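# Press in the gauge pin on the magnet-marked post

## Task

Find the single post of the checking fixture that has a yellow magnet on it. Press that post's gauge pin fully home and keep it pressed for one second; afterwards the spring is allowed to push it back out. Do not touch the remaining three pins, and do not move the magnet.

## Robot and tools

Robot: two UR20-type arms, left_arm and right_arm, each ending in a Robotiq 2F-85 two-finger gripper and carrying a wrist camera (cam_left_wrist and cam_right_wrist, both 896x504). Scene frame: origin at table-top height, halfway between the nominal arm bases, +z up, +x out across the table, left_arm on the +y side. Calibrated bases: left_arm at (+0.060, +0.928, 0) m and right_arm at (-0.064, -0.817, 0) m, each turned slightly about z. Every position, quaternion and velocity reported for an arm is in that arm's own base frame. Gripper axes: the fingers point along +z and open and close along y. end_effector_position is the point midway between the closed pads. Closed fingertips reach about 19 mm past that point, open ones about 6 mm. A camera block protrudes about 10 cm toward the gripper's +x.

execute_actions(actions, cameras): actions is a list of actions. Each action is a table of up to 15 rows, and each row lasts one 1/30 s step. If the table is shorter than 15 rows, its final row is held for the remaining steps. A row is a single list of 18 numbers in [-1, 1] that covers both arms. The order is left dx, dy, dz, rx, ry, rz, gripper position, force_limit, speed, followed by the same nine for the right arm. dx..rz are offsets, not poses. They are measured along the axes of that arm's Hand target as it stood when the action began, and every row counts from that same starting point. 1.0 equals 0.6 m or 180 degrees, and rx, ry, rz together form one rotation vector. Sending the same offset again moves the arm further. Six zeros re-request the current Hand target. Gripper position +1 is fully open (85 mm), the pads meet near -0.8, and -1 closes until something blocks the fingers. force_limit and speed (+1 by default) control grip force and closing speed, which runs from about 20 mm/s at -1 to 150 mm/s at +1. Always resend a gripper's previous three numbers, because a 0 there is a real command. An empty actions list just returns the state and images. cameras: omitted, null or ["all"] returns all images, [] returns none.

move(target, speed, blend, stop_force, zero, blocking, cameras): drives each gripper in a straight line toward an offset from its Hand target. target is either one 18-number row laid out as above (same axes, same 0.6 m / 180 degree scale) or a list of up to 15 such rows. Every row in a list counts from the same starting Hand targets. speed is in m/s, from 0.002 to 4.2, default 0.25; turning is capped at twice that value in rad/s. blend (m) rounds the corners of a list. stop_force (6 to 120 N, one value for both arms) stops an arm's path once its wrist sensor feels that much push against the direction of travel. It is not reliable while the gripper is rotating. Leave it out when backing away from a contact. It cannot be combined with blocking=false. zero (default true) re-zeroes the moving arms before the move starts. The move is limited to 10 s. The result ends with a "move:" line giving the outcome (done, off_target, moving, held, fault) plus limits (paced = the pose was clipped, held = steps were withheld). done means the arm is at rest within 3 mm and 2 degrees of the target; it does not mean nothing was touched.

wait(seconds 0-10) lets the scene run with the last commands held; use it for the one-second hold. stop brakes a running move. zoom_image(camera, region [x0,y0,x1,y1], at most 504x504 px) gives a closer look at the latest image. zero_wrist_force(arm) resets that arm's force sensor. read_manual returns licence text only. finished_scene(scene) ends the scene and cannot be undone.

Results: Hand target is the last commanded pose, after the controller limits orientation to within 32 degrees of the measured one. The gripper often settles short of it; send the remaining distance as an offset. Wrist force and torque are given in the end-effector axes, and a push against a surface reads as force from the surface into the arm. object_status: 0 moving, 1 blocked while opening, 2 blocked while closing (gripping), 3 reached the requested position. position_measured is in counts: 3 open, 230 pads together. Joint velocities 'within noise' means the arm is at rest. MOTOR HOT appears at 70 °C.

Suggested approach: use the wrist cameras and zoom to find the yellow magnet and the pin on that post. Bring one gripper above the pin with the fingers closed and pointing down, well away from the magnet and the other pins. Press along the pin's axis slowly with a small stop_force, step deeper until the pin is fully seated, wait about one second, then retract without stop_force.

Avoid: arms are stiff, so a target even slightly past a firm contact can cause a fault. About 150 N of outside force, or joint torque at its limit, halts the arm for 10 s. Do not push hard or fast, hit anything, let the arms collide or squeeze each other, or knock anything off the table. Avoid paths that pass close to an arm's own base. Do not shift the magnet or press any of the other pins.

Each tool is called after "Call:" in YAML: its name, and indented under it one key for each argument.

## Session

Call:
execute_actions:
  actions: []

Scene clock: 0.00 s.
left_arm: end_effector_position=(+1.6020, +0.5513, +0.3701) position_measured=3 object_status=3 end_effector_quat_wxyz=(-0.049, +0.940, +0.190, +0.279) | right_arm: end_effector_position=(+0.4481, +0.4679, +0.3319) position_measured=3 object_status=3 end_effector_quat_wxyz=(-0.272, +0.502, +0.649, +0.503)
Joint positions: left_arm=[0.193 -0.686 0.985 -2.439 -1.472 -3.319] | right_arm=[4.007 -1.969 -2.772 1.193 2.076 2.519]
Joint velocities: within noise
Joint torques (N m): no reading
Motor temperatures (°C): left_arm=[24 35 26 38 34 34] | right_arm=[28 35 36 37 34 38]
Wrist force (N): no reading
Wrist torque (N m): no reading
Wrist force, peak (N): no reading
Hand target: left_arm +1.6020, +0.5513, +0.3701; -0.049, +0.940, +0.190, +0.279 | right_arm +0.4481, +0.4679, +0.3319; -0.272, +0.502, +0.649, +0.503
Tool commands: left_gripper/position=+1.0 left_gripper/force_limit=+1.0 left_gripper/speed=+1.0 right_gripper/position=+1.0 right_gripper/force_limit=+1.0 right_gripper/speed=+1.0
camera_calibration:
cam_left_wrist: T_world_to_cam=[[0.280319, -0.958405, -0.0536817, 0.116011], [-0.933413, -0.259108, -0.248199, 1.75322], [0.223966, 0.119682, -0.967221, 0.0591923], [0, 0, 0, 1]] pos_world=[1.5907, 0.558373, 0.498626]
cam_right_wrist: T_world_to_cam=[[0.956613, -0.13676, 0.257272, -0.433465], [0.120637, -0.61784, -0.776995, 0.502422], [0.265214, 0.774319, -0.574535, -0.162484], [0, 0, 0, 1]] pos_world=[0.39714, 0.37695, 0.408545]

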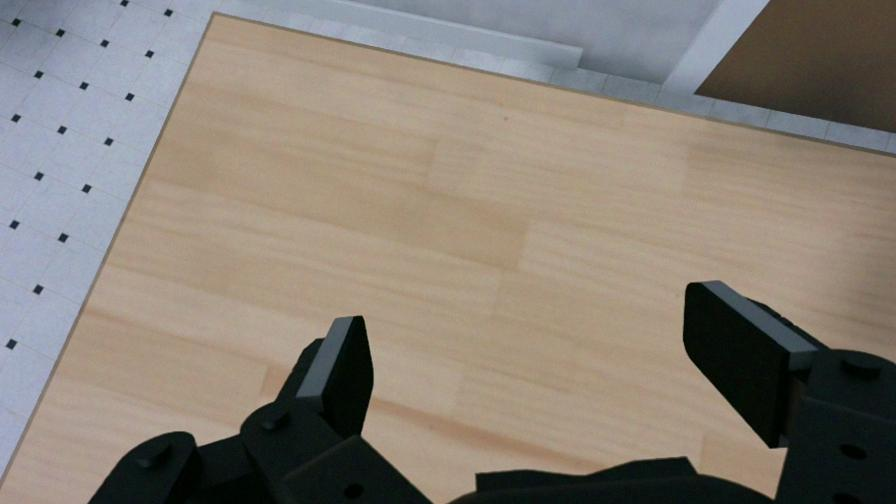

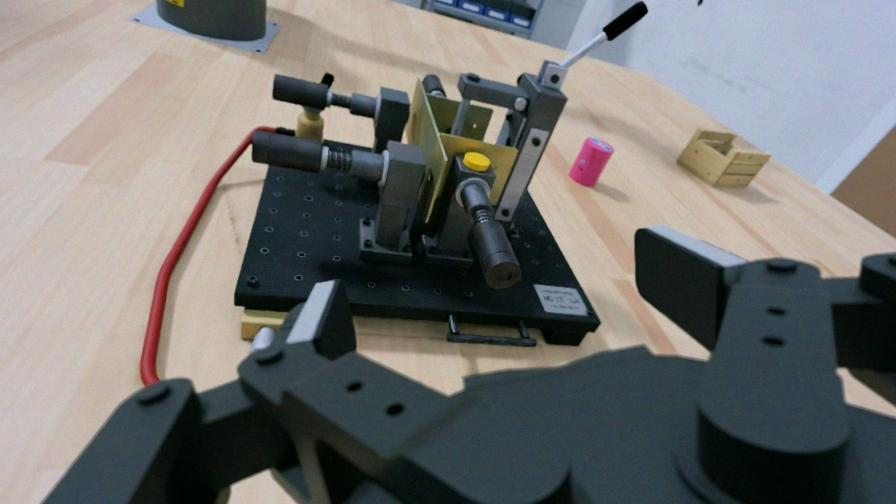

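Call:
move:
  target: [0,0,0,0,0,0,1,1,1,-0.198,0.073,0.3645,0.0512,0.0691,0.1147,-0.8,-1,0]
  speed: 0.4
  cameras: ["cam_right_wrist"]

Call:
zero_wrist_force:
  arm: "right_arm"

Scene clock: 2.53 s.
left_arm: end_effector_position=(+1.6020, +0.5513, +0.3701) position_measured=3 object_status=3 end_effector_quat_wxyz=(-0.049, +0.940, +0.190, +0.279) | right_arm: end_effector_position=(+0.5632, +0.6248, +0.1708) position_measured=229 object_status=3 end_effector_quat_wxyz=(-0.465, +0.530, +0.554, +0.444)
Joint positions: left_arm=[0.193 -0.686 0.985 -2.439 -1.472 -3.319] | right_arm=[3.927 -2.429 -2.388 1.418 2.385 2.954]
Joint velocities: within noise
Joint torques (N m): left_arm=[-1.18 -281.18 -108.41 -11.82 1.49 0.24] | right_arm=[10.85 138.3 17.16 10.89 6.79 4.67]
Motor temperatures (°C): left_arm=[24 35 26 38 34 34] | right_arm=[28 35 36 37 34 38]
Wrist force (N): left_arm=[0.3 0.0 -0.4] | right_arm=[-0.5 -0.7 0.0]
Wrist torque (N m): left_arm=[0.01 -0.04 0.00] | right_arm=[-0.11 0.41 -0.28]
Wrist force, peak (N): left_arm=[0.7 -0.5 -0.3] | right_arm=[-3.3 2.0 2.9]
Hand target: left_arm +1.6020, +0.5513, +0.3701; -0.049, +0.940, +0.190, +0.279 | right_arm +0.5632, +0.6249, +0.1708; -0.465, +0.530, +0.554, +0.444
Off the commanded pose: left_arm 0.000 m, 0 deg | right_arm 0.000 m, 0 deg.
move: done
camera_calibration:
cam_right_wrist: T_world_to_cam=[[0.987287, -0.0534114, -0.149708, -0.480417], [-0.157596, -0.451622, -0.878181, 0.530438], [-0.0207067, 0.890609, -0.454297, -0.339246], [0, 0, 0, 1]] pos_world=[0.55088, 0.516033, 0.23978]
Images, in order (width x height): cam_right_wrist 896x504.

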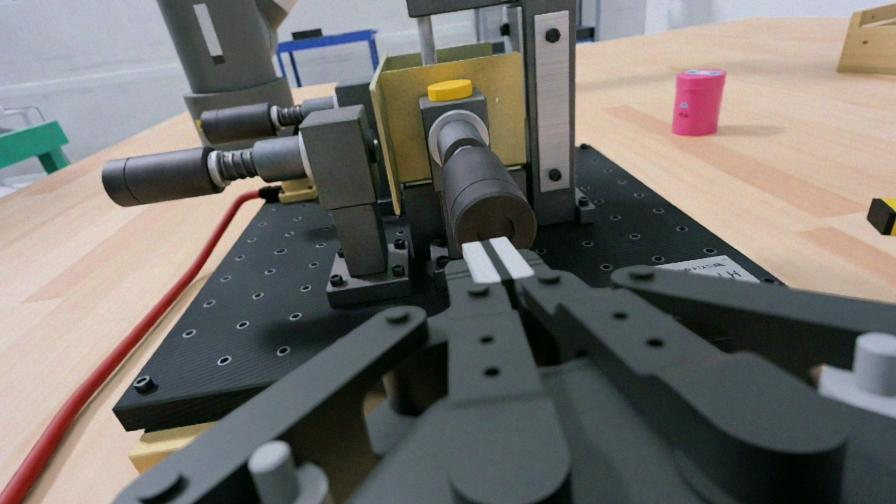

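Wrist force sensor zeroed.

Call:
move:
  target:
    - [0,0,0,0,0,0,1,1,1,0.0047,0.0063,0.0362,0,0,0,-0.8,-1,0]
    - [0,0,0,0,0,0,1,1,1,0.0117,0.006,0.0757,0,0,0,-0.8,-1,0]
    - [0,0,0,0,0,0,1,1,1,0.0215,0.0053,0.1315,0,0,0,-0.8,-1,0]
  speed: [0.1,0.06,0.01]
  stop_force: 45
  cameras: ["cam_right_wrist"]

Call:
wait:
  seconds: 0.4
  cameras: []

Scene clock: 6.13 s.
left_arm: end_effector_position=(+1.6020, +0.5513, +0.3701) position_measured=3 object_status=3 end_effector_quat_wxyz=(-0.049, +0.940, +0.190, +0.279) | right_arm: end_effector_position=(+0.5641, +0.6812, +0.1697) position_measured=229 object_status=3 end_effector_quat_wxyz=(-0.465, +0.530, +0.554, +0.444)
Joint positions: left_arm=[0.193 -0.686 0.985 -2.439 -1.472 -3.319] | right_arm=[3.987 -2.427 -2.345 1.388 2.327 2.975]
Joint velocities: within noise
Joint torques (N m): left_arm=[4.18 -275.42 -110.4 -11.74 3.14 -0.36] | right_arm=[16.59 178.08 9.83 6.54 8.5 -8.02]
Motor temperatures (°C): left_arm=[24 35 26 38 34 34] | right_arm=[28 35 36 37 34 38]
Wrist force (N, zeroed by zero_wrist_force on right_arm): left_arm=[0.1 -0.1 0.0] | right_arm=[-7.3 5.7 -46.9]
Wrist torque (N m, zeroed by zero_wrist_force on right_arm): left_arm=[0.00 -0.01 0.00] | right_arm=[-0.18 0.30 0.10]
Wrist force, peak (N, zeroed by zero_wrist_force on right_arm): left_arm=[0.7 -0.2 -0.2] | right_arm=[-13.3 6.3 -88.1]
Hand target: left_arm +1.6020, +0.5513, +0.3701; -0.049, +0.940, +0.190, +0.279 | right_arm +0.5641, +0.6812, +0.1697; -0.465, +0.530, +0.554, +0.444 (not the last commanded pose)
Off the commanded pose: left_arm 0.000 m, 0 deg | right_arm 0.024 m, 0 deg.
move: contact (right_arm); path passed 2 of 3 targets
camera_calibration:
cam_right_wrist: T_world_to_cam=[[0.987268, -0.0533531, -0.149854, -0.478534], [-0.157702, -0.451509, -0.87822, 0.555147], [-0.0208047, 0.89067, -0.454174, -0.389831], [0, 0, 0, 1]] pos_world=[0.551879, 0.572333, 0.23878]
Images, in order (width x height): cam_right_wrist 896x504.

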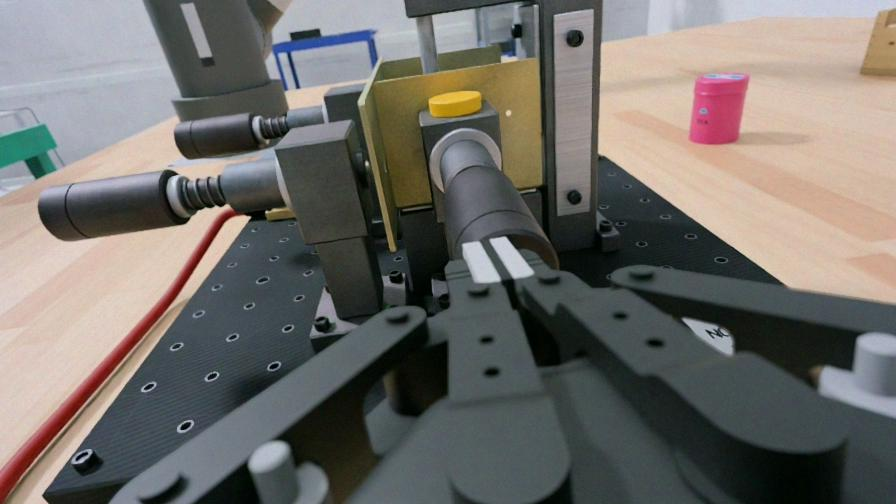

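Scene clock: 6.53 s.
left_arm: end_effector_position=(+1.6020, +0.5513, +0.3701) position_measured=3 object_status=3 end_effector_quat_wxyz=(-0.049, +0.940, +0.190, +0.279) | right_arm: end_effector_position=(+0.5641, +0.6812, +0.1697) position_measured=229 object_status=3 end_effector_quat_wxyz=(-0.465, +0.530, +0.554, +0.444)
Joint positions: left_arm=[0.193 -0.686 0.985 -2.439 -1.472 -3.319] | right_arm=[3.987 -2.427 -2.345 1.388 2.327 2.975]
Joint velocities: within noise
Joint torques (N m): left_arm=[6.72 -281.42 -108.06 -11.21 2.51 0.24] | right_arm=[13.27 179.14 7.54 6.62 8.85 -6.98]
Motor temperatures (°C): left_arm=[24 35 26 38 34 34] | right_arm=[28 35 36 37 34 38]
Wrist force (N, zeroed by zero_wrist_force on right_arm): left_arm=[0.4 0.0 -0.1] | right_arm=[-6.6 5.7 -45.3]
Wrist torque (N m, zeroed by zero_wrist_force on right_arm): left_arm=[0.01 -0.06 0.00] | right_arm=[-0.15 0.25 0.10]
Wrist force, peak (N, zeroed by zero_wrist_force on right_arm): left_arm=[0.5 0.0 -0.4] | right_arm=[-7.0 5.5 -46.6]
Hand target: left_arm +1.6020, +0.5513, +0.3701; -0.049, +0.940, +0.190, +0.279 | right_arm +0.5641, +0.6812, +0.1697; -0.465, +0.530, +0.554, +0.444 (not the last commanded pose)
Tool commands: left_gripper/position=+1.0 left_gripper/force_limit=+1.0 left_gripper/speed=+1.0 right_gripper/position=-0.8 right_gripper/force_limit=-1.0 right_gripper/speed=+0.0
Off the commanded pose: left_arm 0.000 m, 0 deg | right_arm 0.024 m, 0 deg.
wait: 0.40 s; at rest by 0.17 s
No camera images: "cameras" was empty.

Call:
wait:
  seconds: 0.8
  cameras: []

Call:
finished_scene:
  scene: 2

Scene clock: 7.60 s.
left_arm: end_effector_position=(+1.6020, +0.5513, +0.3701) position_measured=3 object_status=3 end_effector_quat_wxyz=(-0.049, +0.940, +0.190, +0.279) | right_arm: end_effector_position=(+0.5641, +0.6812, +0.1697) position_measured=229 object_status=3 end_effector_quat_wxyz=(-0.465, +0.530, +0.554, +0.444)
Joint positions: left_arm=[0.193 -0.686 0.985 -2.439 -1.472 -3.319] | right_arm=[3.987 -2.427 -2.345 1.388 2.327 2.975]
Joint velocities: within noise
Joint torques (N m): left_arm=[-0.64 -278.91 -109.83 -11.61 3.11 0.9] | right_arm=[13.56 169.02 8.08 7.38 7.96 -6.24]
Motor temperatures (°C): left_arm=[24 35 26 38 34 34] | right_arm=[28 35 36 37 34 38]
Wrist force (N, zeroed by zero_wrist_force on right_arm): left_arm=[0.1 0.0 0.0] | right_arm=[-6.4 5.4 -44.5]
Wrist torque (N m, zeroed by zero_wrist_force on right_arm): left_arm=[0.01 -0.01 0.00] | right_arm=[-0.16 0.23 0.10]
Wrist force, peak (N, zeroed by zero_wrist_force on right_arm): left_arm=[0.4 0.5 -0.3] | right_arm=[-6.6 5.7 -45.2]
Hand target: left_arm +1.6020, +0.5513, +0.3701; -0.049, +0.940, +0.190, +0.279 | right_arm +0.5641, +0.6812, +0.1697; -0.465, +0.530, +0.554, +0.444 (not the last commanded pose)
Tool commands: left_gripper/position=+1.0 left_gripper/force_limit=+1.0 left_gripper/speed=+1.0 right_gripper/position=-0.8 right_gripper/force_limit=-1.0 right_gripper/speed=+0.0
Off the commanded pose: left_arm 0.000 m, 0 deg | right_arm 0.024 m, 0 deg.
wait: 0.80 s; at rest from the start
No camera images: "cameras" was empty.

The scene is finished: the task was done.


## Next scene

The same job, from a new start.

Call:
execute_actions:
  actions: []

Scene clock: 0.00 s.
left_arm: end_effector_position=(+0.3071, -0.4220, +0.1602) position_measured=3 object_status=3 end_effector_quat_wxyz=(+0.066, +0.956, -0.074, +0.275) | right_arm: end_effector_position=(+0.4900, -0.3027, +0.2369) position_measured=3 object_status=3 end_effector_quat_wxyz=(+0.548, -0.467, -0.511, -0.471)
Joint positions: left_arm=[-1.763 -1.739 2.857 -2.766 -1.003 1.555] | right_arm=[2.511 -2.074 -2.06 -2.212 2.389 -0.015]
Joint velocities: within noise
Joint torques (N m): no reading
Motor temperatures (°C): left_arm=[24 35 26 38 34 33] | right_arm=[28 35 35 36 33 38]
Wrist force (N): no reading
Wrist torque (N m): no reading
Wrist force, peak (N): no reading
Hand target: left_arm +0.3071, -0.4220, +0.1602; +0.066, +0.956, -0.074, +0.275 | right_arm +0.4900, -0.3027, +0.2369; +0.548, -0.467, -0.511, -0.471
Tool commands: left_gripper/position=+1.0 left_gripper/force_limit=+1.0 left_gripper/speed=+1.0 right_gripper/position=+1.0 right_gripper/force_limit=+1.0 right_gripper/speed=+1.0
camera_calibration:
cam_left_wrist: T_world_to_cam=[[-0.285835, -0.958093, 0.0188626, -0.30276], [-0.929607, 0.27245, -0.248197, 0.463413], [0.232657, -0.0884782, -0.968526, 0.172428], [0, 0, 0, 1]] pos_world=[0.304136, -0.401073, 0.28773]
cam_right_wrist: T_world_to_cam=[[0.978979, 0.0562001, -0.196068, -0.399553], [-0.174505, -0.266853, -0.947807, 0.238768], [-0.105588, 0.962097, -0.251436, 0.530477], [0, 0, 0, 1]] pos_world=[0.488832, -0.424199, 0.281347]

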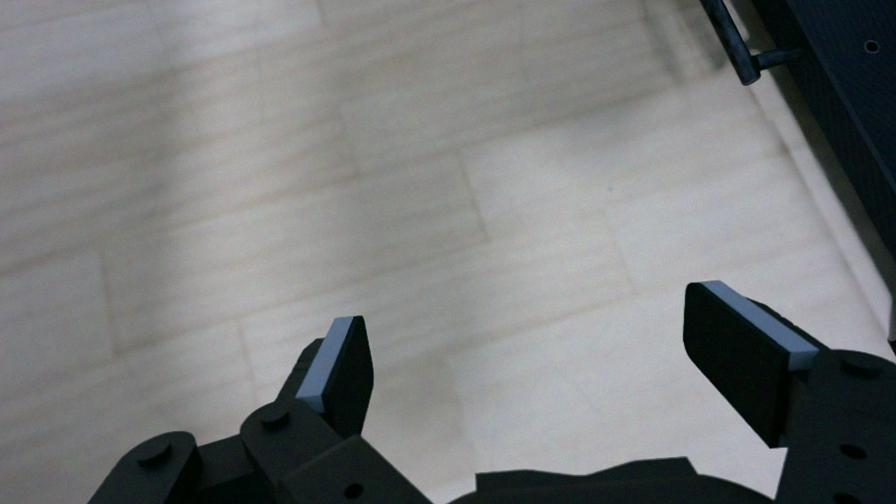

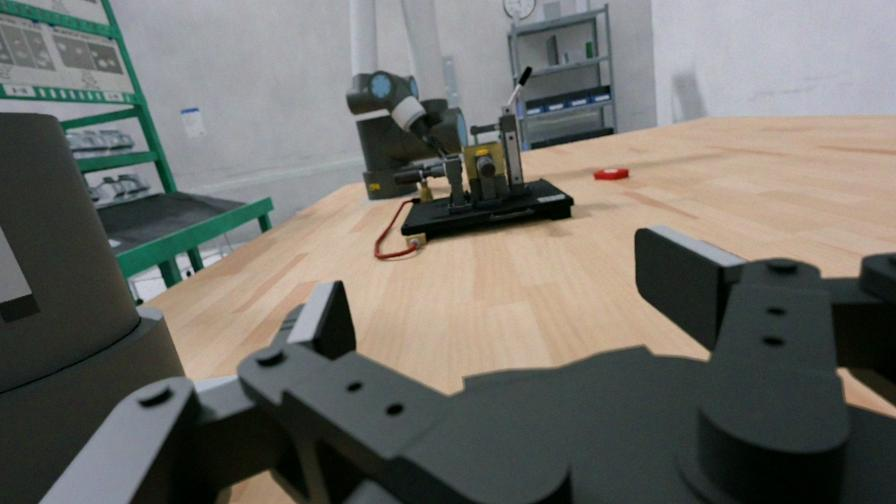

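Call:
zoom_image:
  camera: "cam_right_wrist"
  region: [370, 60, 610, 260]

Scaled by 2.100 from the camera's 896x504 image, which has a finer 1280x720 frame.

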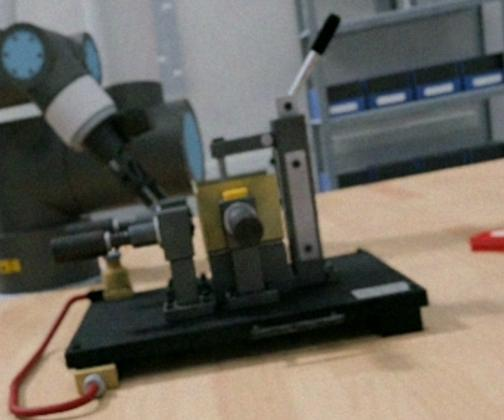

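Call:
move:
  target: [0,0,0,0,0,0,1,1,1,0.062,0.133,0.995,-0.039,-0.0683,-0.0069,-0.8,-1,0]
  speed: 0.6
  cameras: ["cam_right_wrist"]

Call:
zoom_image:
  camera: "cam_right_wrist"
  region: [300, 50, 600, 290]

Scene clock: 5.60 s.
left_arm: end_effector_position=(+0.3071, -0.4220, +0.1602) position_measured=3 object_status=3 end_effector_quat_wxyz=(+0.066, +0.956, -0.074, +0.275) | right_arm: end_effector_position=(+0.4986, +0.2977, +0.2971) position_measured=229 object_status=3 end_effector_quat_wxyz=(-0.455, +0.541, +0.542, +0.454)
Joint positions: left_arm=[-1.763 -1.739 2.857 -2.766 -1.003 1.555] | right_arm=[3.487 -1.699 -2.397 -2.667 3.526 -0.449]
Joint velocities: within noise
Joint torques (N m): left_arm=[4.17 -8.33 -59.43 -7.82 3.82 -0.79] | right_arm=[23.67 51.63 67.07 -7.74 3.05 -6.48]
Motor temperatures (°C): left_arm=[24 35 26 38 34 33] | right_arm=[28 35 35 36 33 38]
Wrist force (N): left_arm=[0.1 -0.1 -0.2] | right_arm=[0.6 -0.1 0.8]
Wrist torque (N m): left_arm=[-0.01 -0.01 0.00] | right_arm=[0.10 -0.10 -0.09]
Wrist force, peak (N): left_arm=[-0.1 -0.5 -0.3] | right_arm=[0.3 1.5 5.2]
Hand target: left_arm +0.3071, -0.4220, +0.1602; +0.066, +0.956, -0.074, +0.275 | right_arm +0.4986, +0.2977, +0.2971; -0.455, +0.541, +0.542, +0.454
Off the commanded pose: left_arm 0.000 m, 0 deg | right_arm 0.000 m, 0 deg.
move: done
camera_calibration:
cam_right_wrist: T_world_to_cam=[[0.984059, -0.0963761, -0.149467, -0.400959], [-0.176883, -0.443085, -0.878856, 0.490766], [0.018474, 0.891284, -0.453069, -0.011923], [0, 0, 0, 1]] pos_world=[0.481596, 0.189435, 0.36598]
Images, in order (width x height): cam_right_wrist 896x504.

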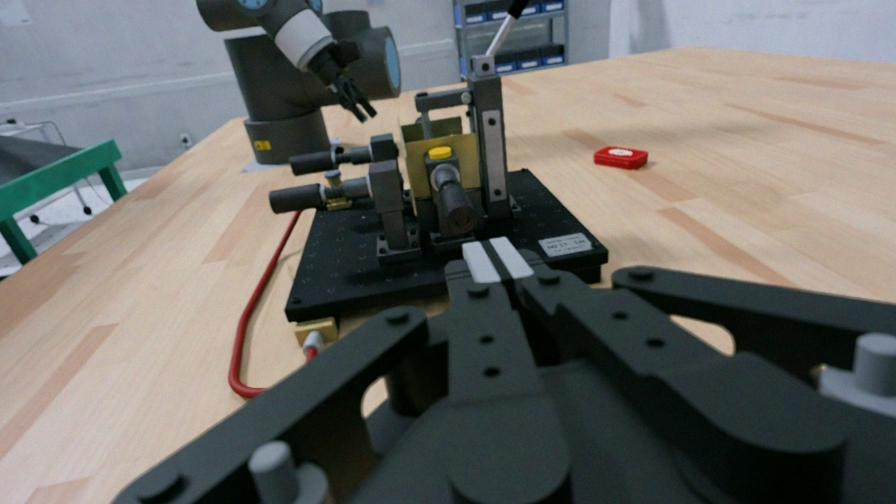

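Scaled by 1.680 from the camera's 896x504 image, which has a finer 1280x720 frame.

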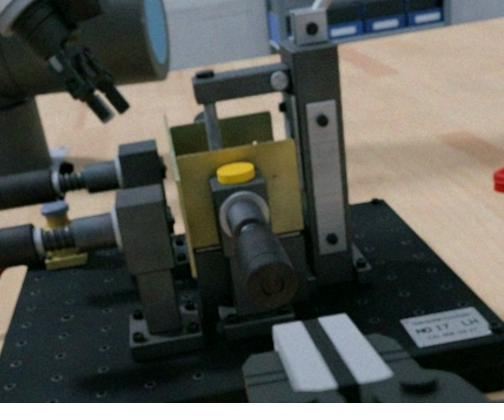

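Call:
move:
  target:
    - [0,0,0,0,0,0,1,1,1,-0.1193,0.0257,0.5323,0,0,0,-0.8,-1,0]
    - [0,0,0,0,0,0,1,1,1,-0.1093,0.0257,0.5983,0,0,0,-0.8,-1,0]
    - [0,0,0,0,0,0,1,1,1,-0.0963,0.0253,0.6722,0,0,0,-0.8,-1,0]
  speed: [0.3,0.06,0.01]
  stop_force: 45
  cameras: ["cam_right_wrist"]

Call:
wait:
  seconds: 1.0
  cameras: []

Scene clock: 10.47 s.
left_arm: end_effector_position=(+0.3071, -0.4220, +0.1602) position_measured=3 object_status=3 end_effector_quat_wxyz=(+0.066, +0.956, -0.074, +0.275) | right_arm: end_effector_position=(+0.5134, +0.6498, +0.1704) position_measured=229 object_status=3 end_effector_quat_wxyz=(-0.455, +0.541, +0.542, +0.454)
Joint positions: left_arm=[-1.763 -1.739 2.857 -2.766 -1.003 1.555] | right_arm=[4.035 -1.924 -2.354 -2.227 4.046 -0.138]
Joint velocities: within noise
Joint torques (N m): left_arm=[12.4 -5.85 -64.21 -7.23 3.93 -0.98] | right_arm=[4.52 122.68 57.38 10.89 -3.22 -7.21]
Motor temperatures (°C): left_arm=[24 35 26 38 34 33] | right_arm=[28 35 35 36 33 38]
Wrist force (N): left_arm=[-0.3 -0.1 0.0] | right_arm=[4.7 -3.8 -45.3]
Wrist torque (N m): left_arm=[-0.01 0.05 0.00] | right_arm=[0.15 0.30 -0.07]
Wrist force, peak (N): left_arm=[0.4 0.1 -0.4] | right_arm=[11.4 -0.2 -83.7]
Hand target: left_arm +0.3071, -0.4220, +0.1602; +0.066, +0.956, -0.074, +0.275 | right_arm +0.5134, +0.6498, +0.1704; -0.455, +0.541, +0.542, +0.454 (not the last commanded pose)
Off the commanded pose: left_arm 0.000 m, 0 deg | right_arm 0.035 m, 0 deg.
move: contact (right_arm); path passed 2 of 3 targets
camera_calibration:
cam_right_wrist: T_world_to_cam=[[0.984061, -0.0963089, -0.149496, -0.400563], [-0.176881, -0.44322, -0.878789, 0.538055], [0.0183757, 0.891224, -0.45319, -0.383445], [0, 0, 0, 1]] pos_world=[0.496396, 0.541634, 0.23918]
Images, in order (width x height): cam_right_wrist 896x504.

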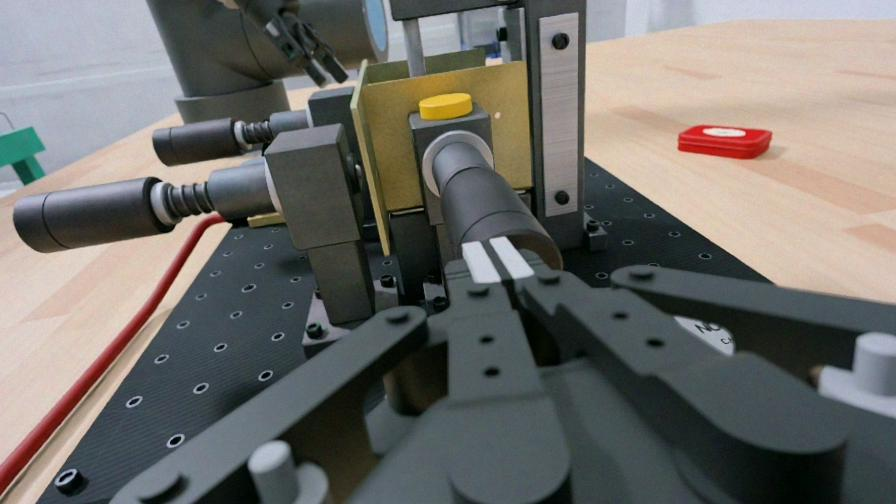

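Scene clock: 11.47 s.
left_arm: end_effector_position=(+0.3071, -0.4220, +0.1602) position_measured=3 object_status=3 end_effector_quat_wxyz=(+0.066, +0.956, -0.074, +0.275) | right_arm: end_effector_position=(+0.5134, +0.6498, +0.1704) position_measured=229 object_status=3 end_effector_quat_wxyz=(-0.455, +0.541, +0.542, +0.454)
Joint positions: left_arm=[-1.763 -1.739 2.857 -2.766 -1.003 1.555] | right_arm=[4.035 -1.924 -2.354 -2.227 4.046 -0.138]
Joint velocities: within noise
Joint torques (N m): left_arm=[8.46 -7.74 -61.94 -7.29 4.23 -1.06] | right_arm=[2.06 123.17 58.52 9.08 -3.09 -7.16]
Motor temperatures (°C): left_arm=[24 35 26 38 34 33] | right_arm=[28 35 35 36 33 38]
Wrist force (N): left_arm=[-0.1 -0.1 -0.1] | right_arm=[3.9 -4.0 -43.0]
Wrist torque (N m): left_arm=[-0.01 0.02 0.00] | right_arm=[0.18 0.25 -0.08]
Wrist force, peak (N): left_arm=[0.5 0.1 -0.3] | right_arm=[4.5 -3.9 -45.0]
Hand target: left_arm +0.3071, -0.4220, +0.1602; +0.066, +0.956, -0.074, +0.275 | right_arm +0.5134, +0.6498, +0.1704; -0.455, +0.541, +0.542, +0.454 (not the last commanded pose)
Tool commands: left_gripper/position=+1.0 left_gripper/force_limit=+1.0 left_gripper/speed=+1.0 right_gripper/position=-0.8 right_gripper/force_limit=-1.0 right_gripper/speed=+0.0
Off the commanded pose: left_arm 0.000 m, 0 deg | right_arm 0.035 m, 0 deg.
wait: 1.00 s; at rest by 0.17 s
No camera images: "cameras" was empty.

Call:
finished_scene:
  scene: 3

The scene is finished: the task was done.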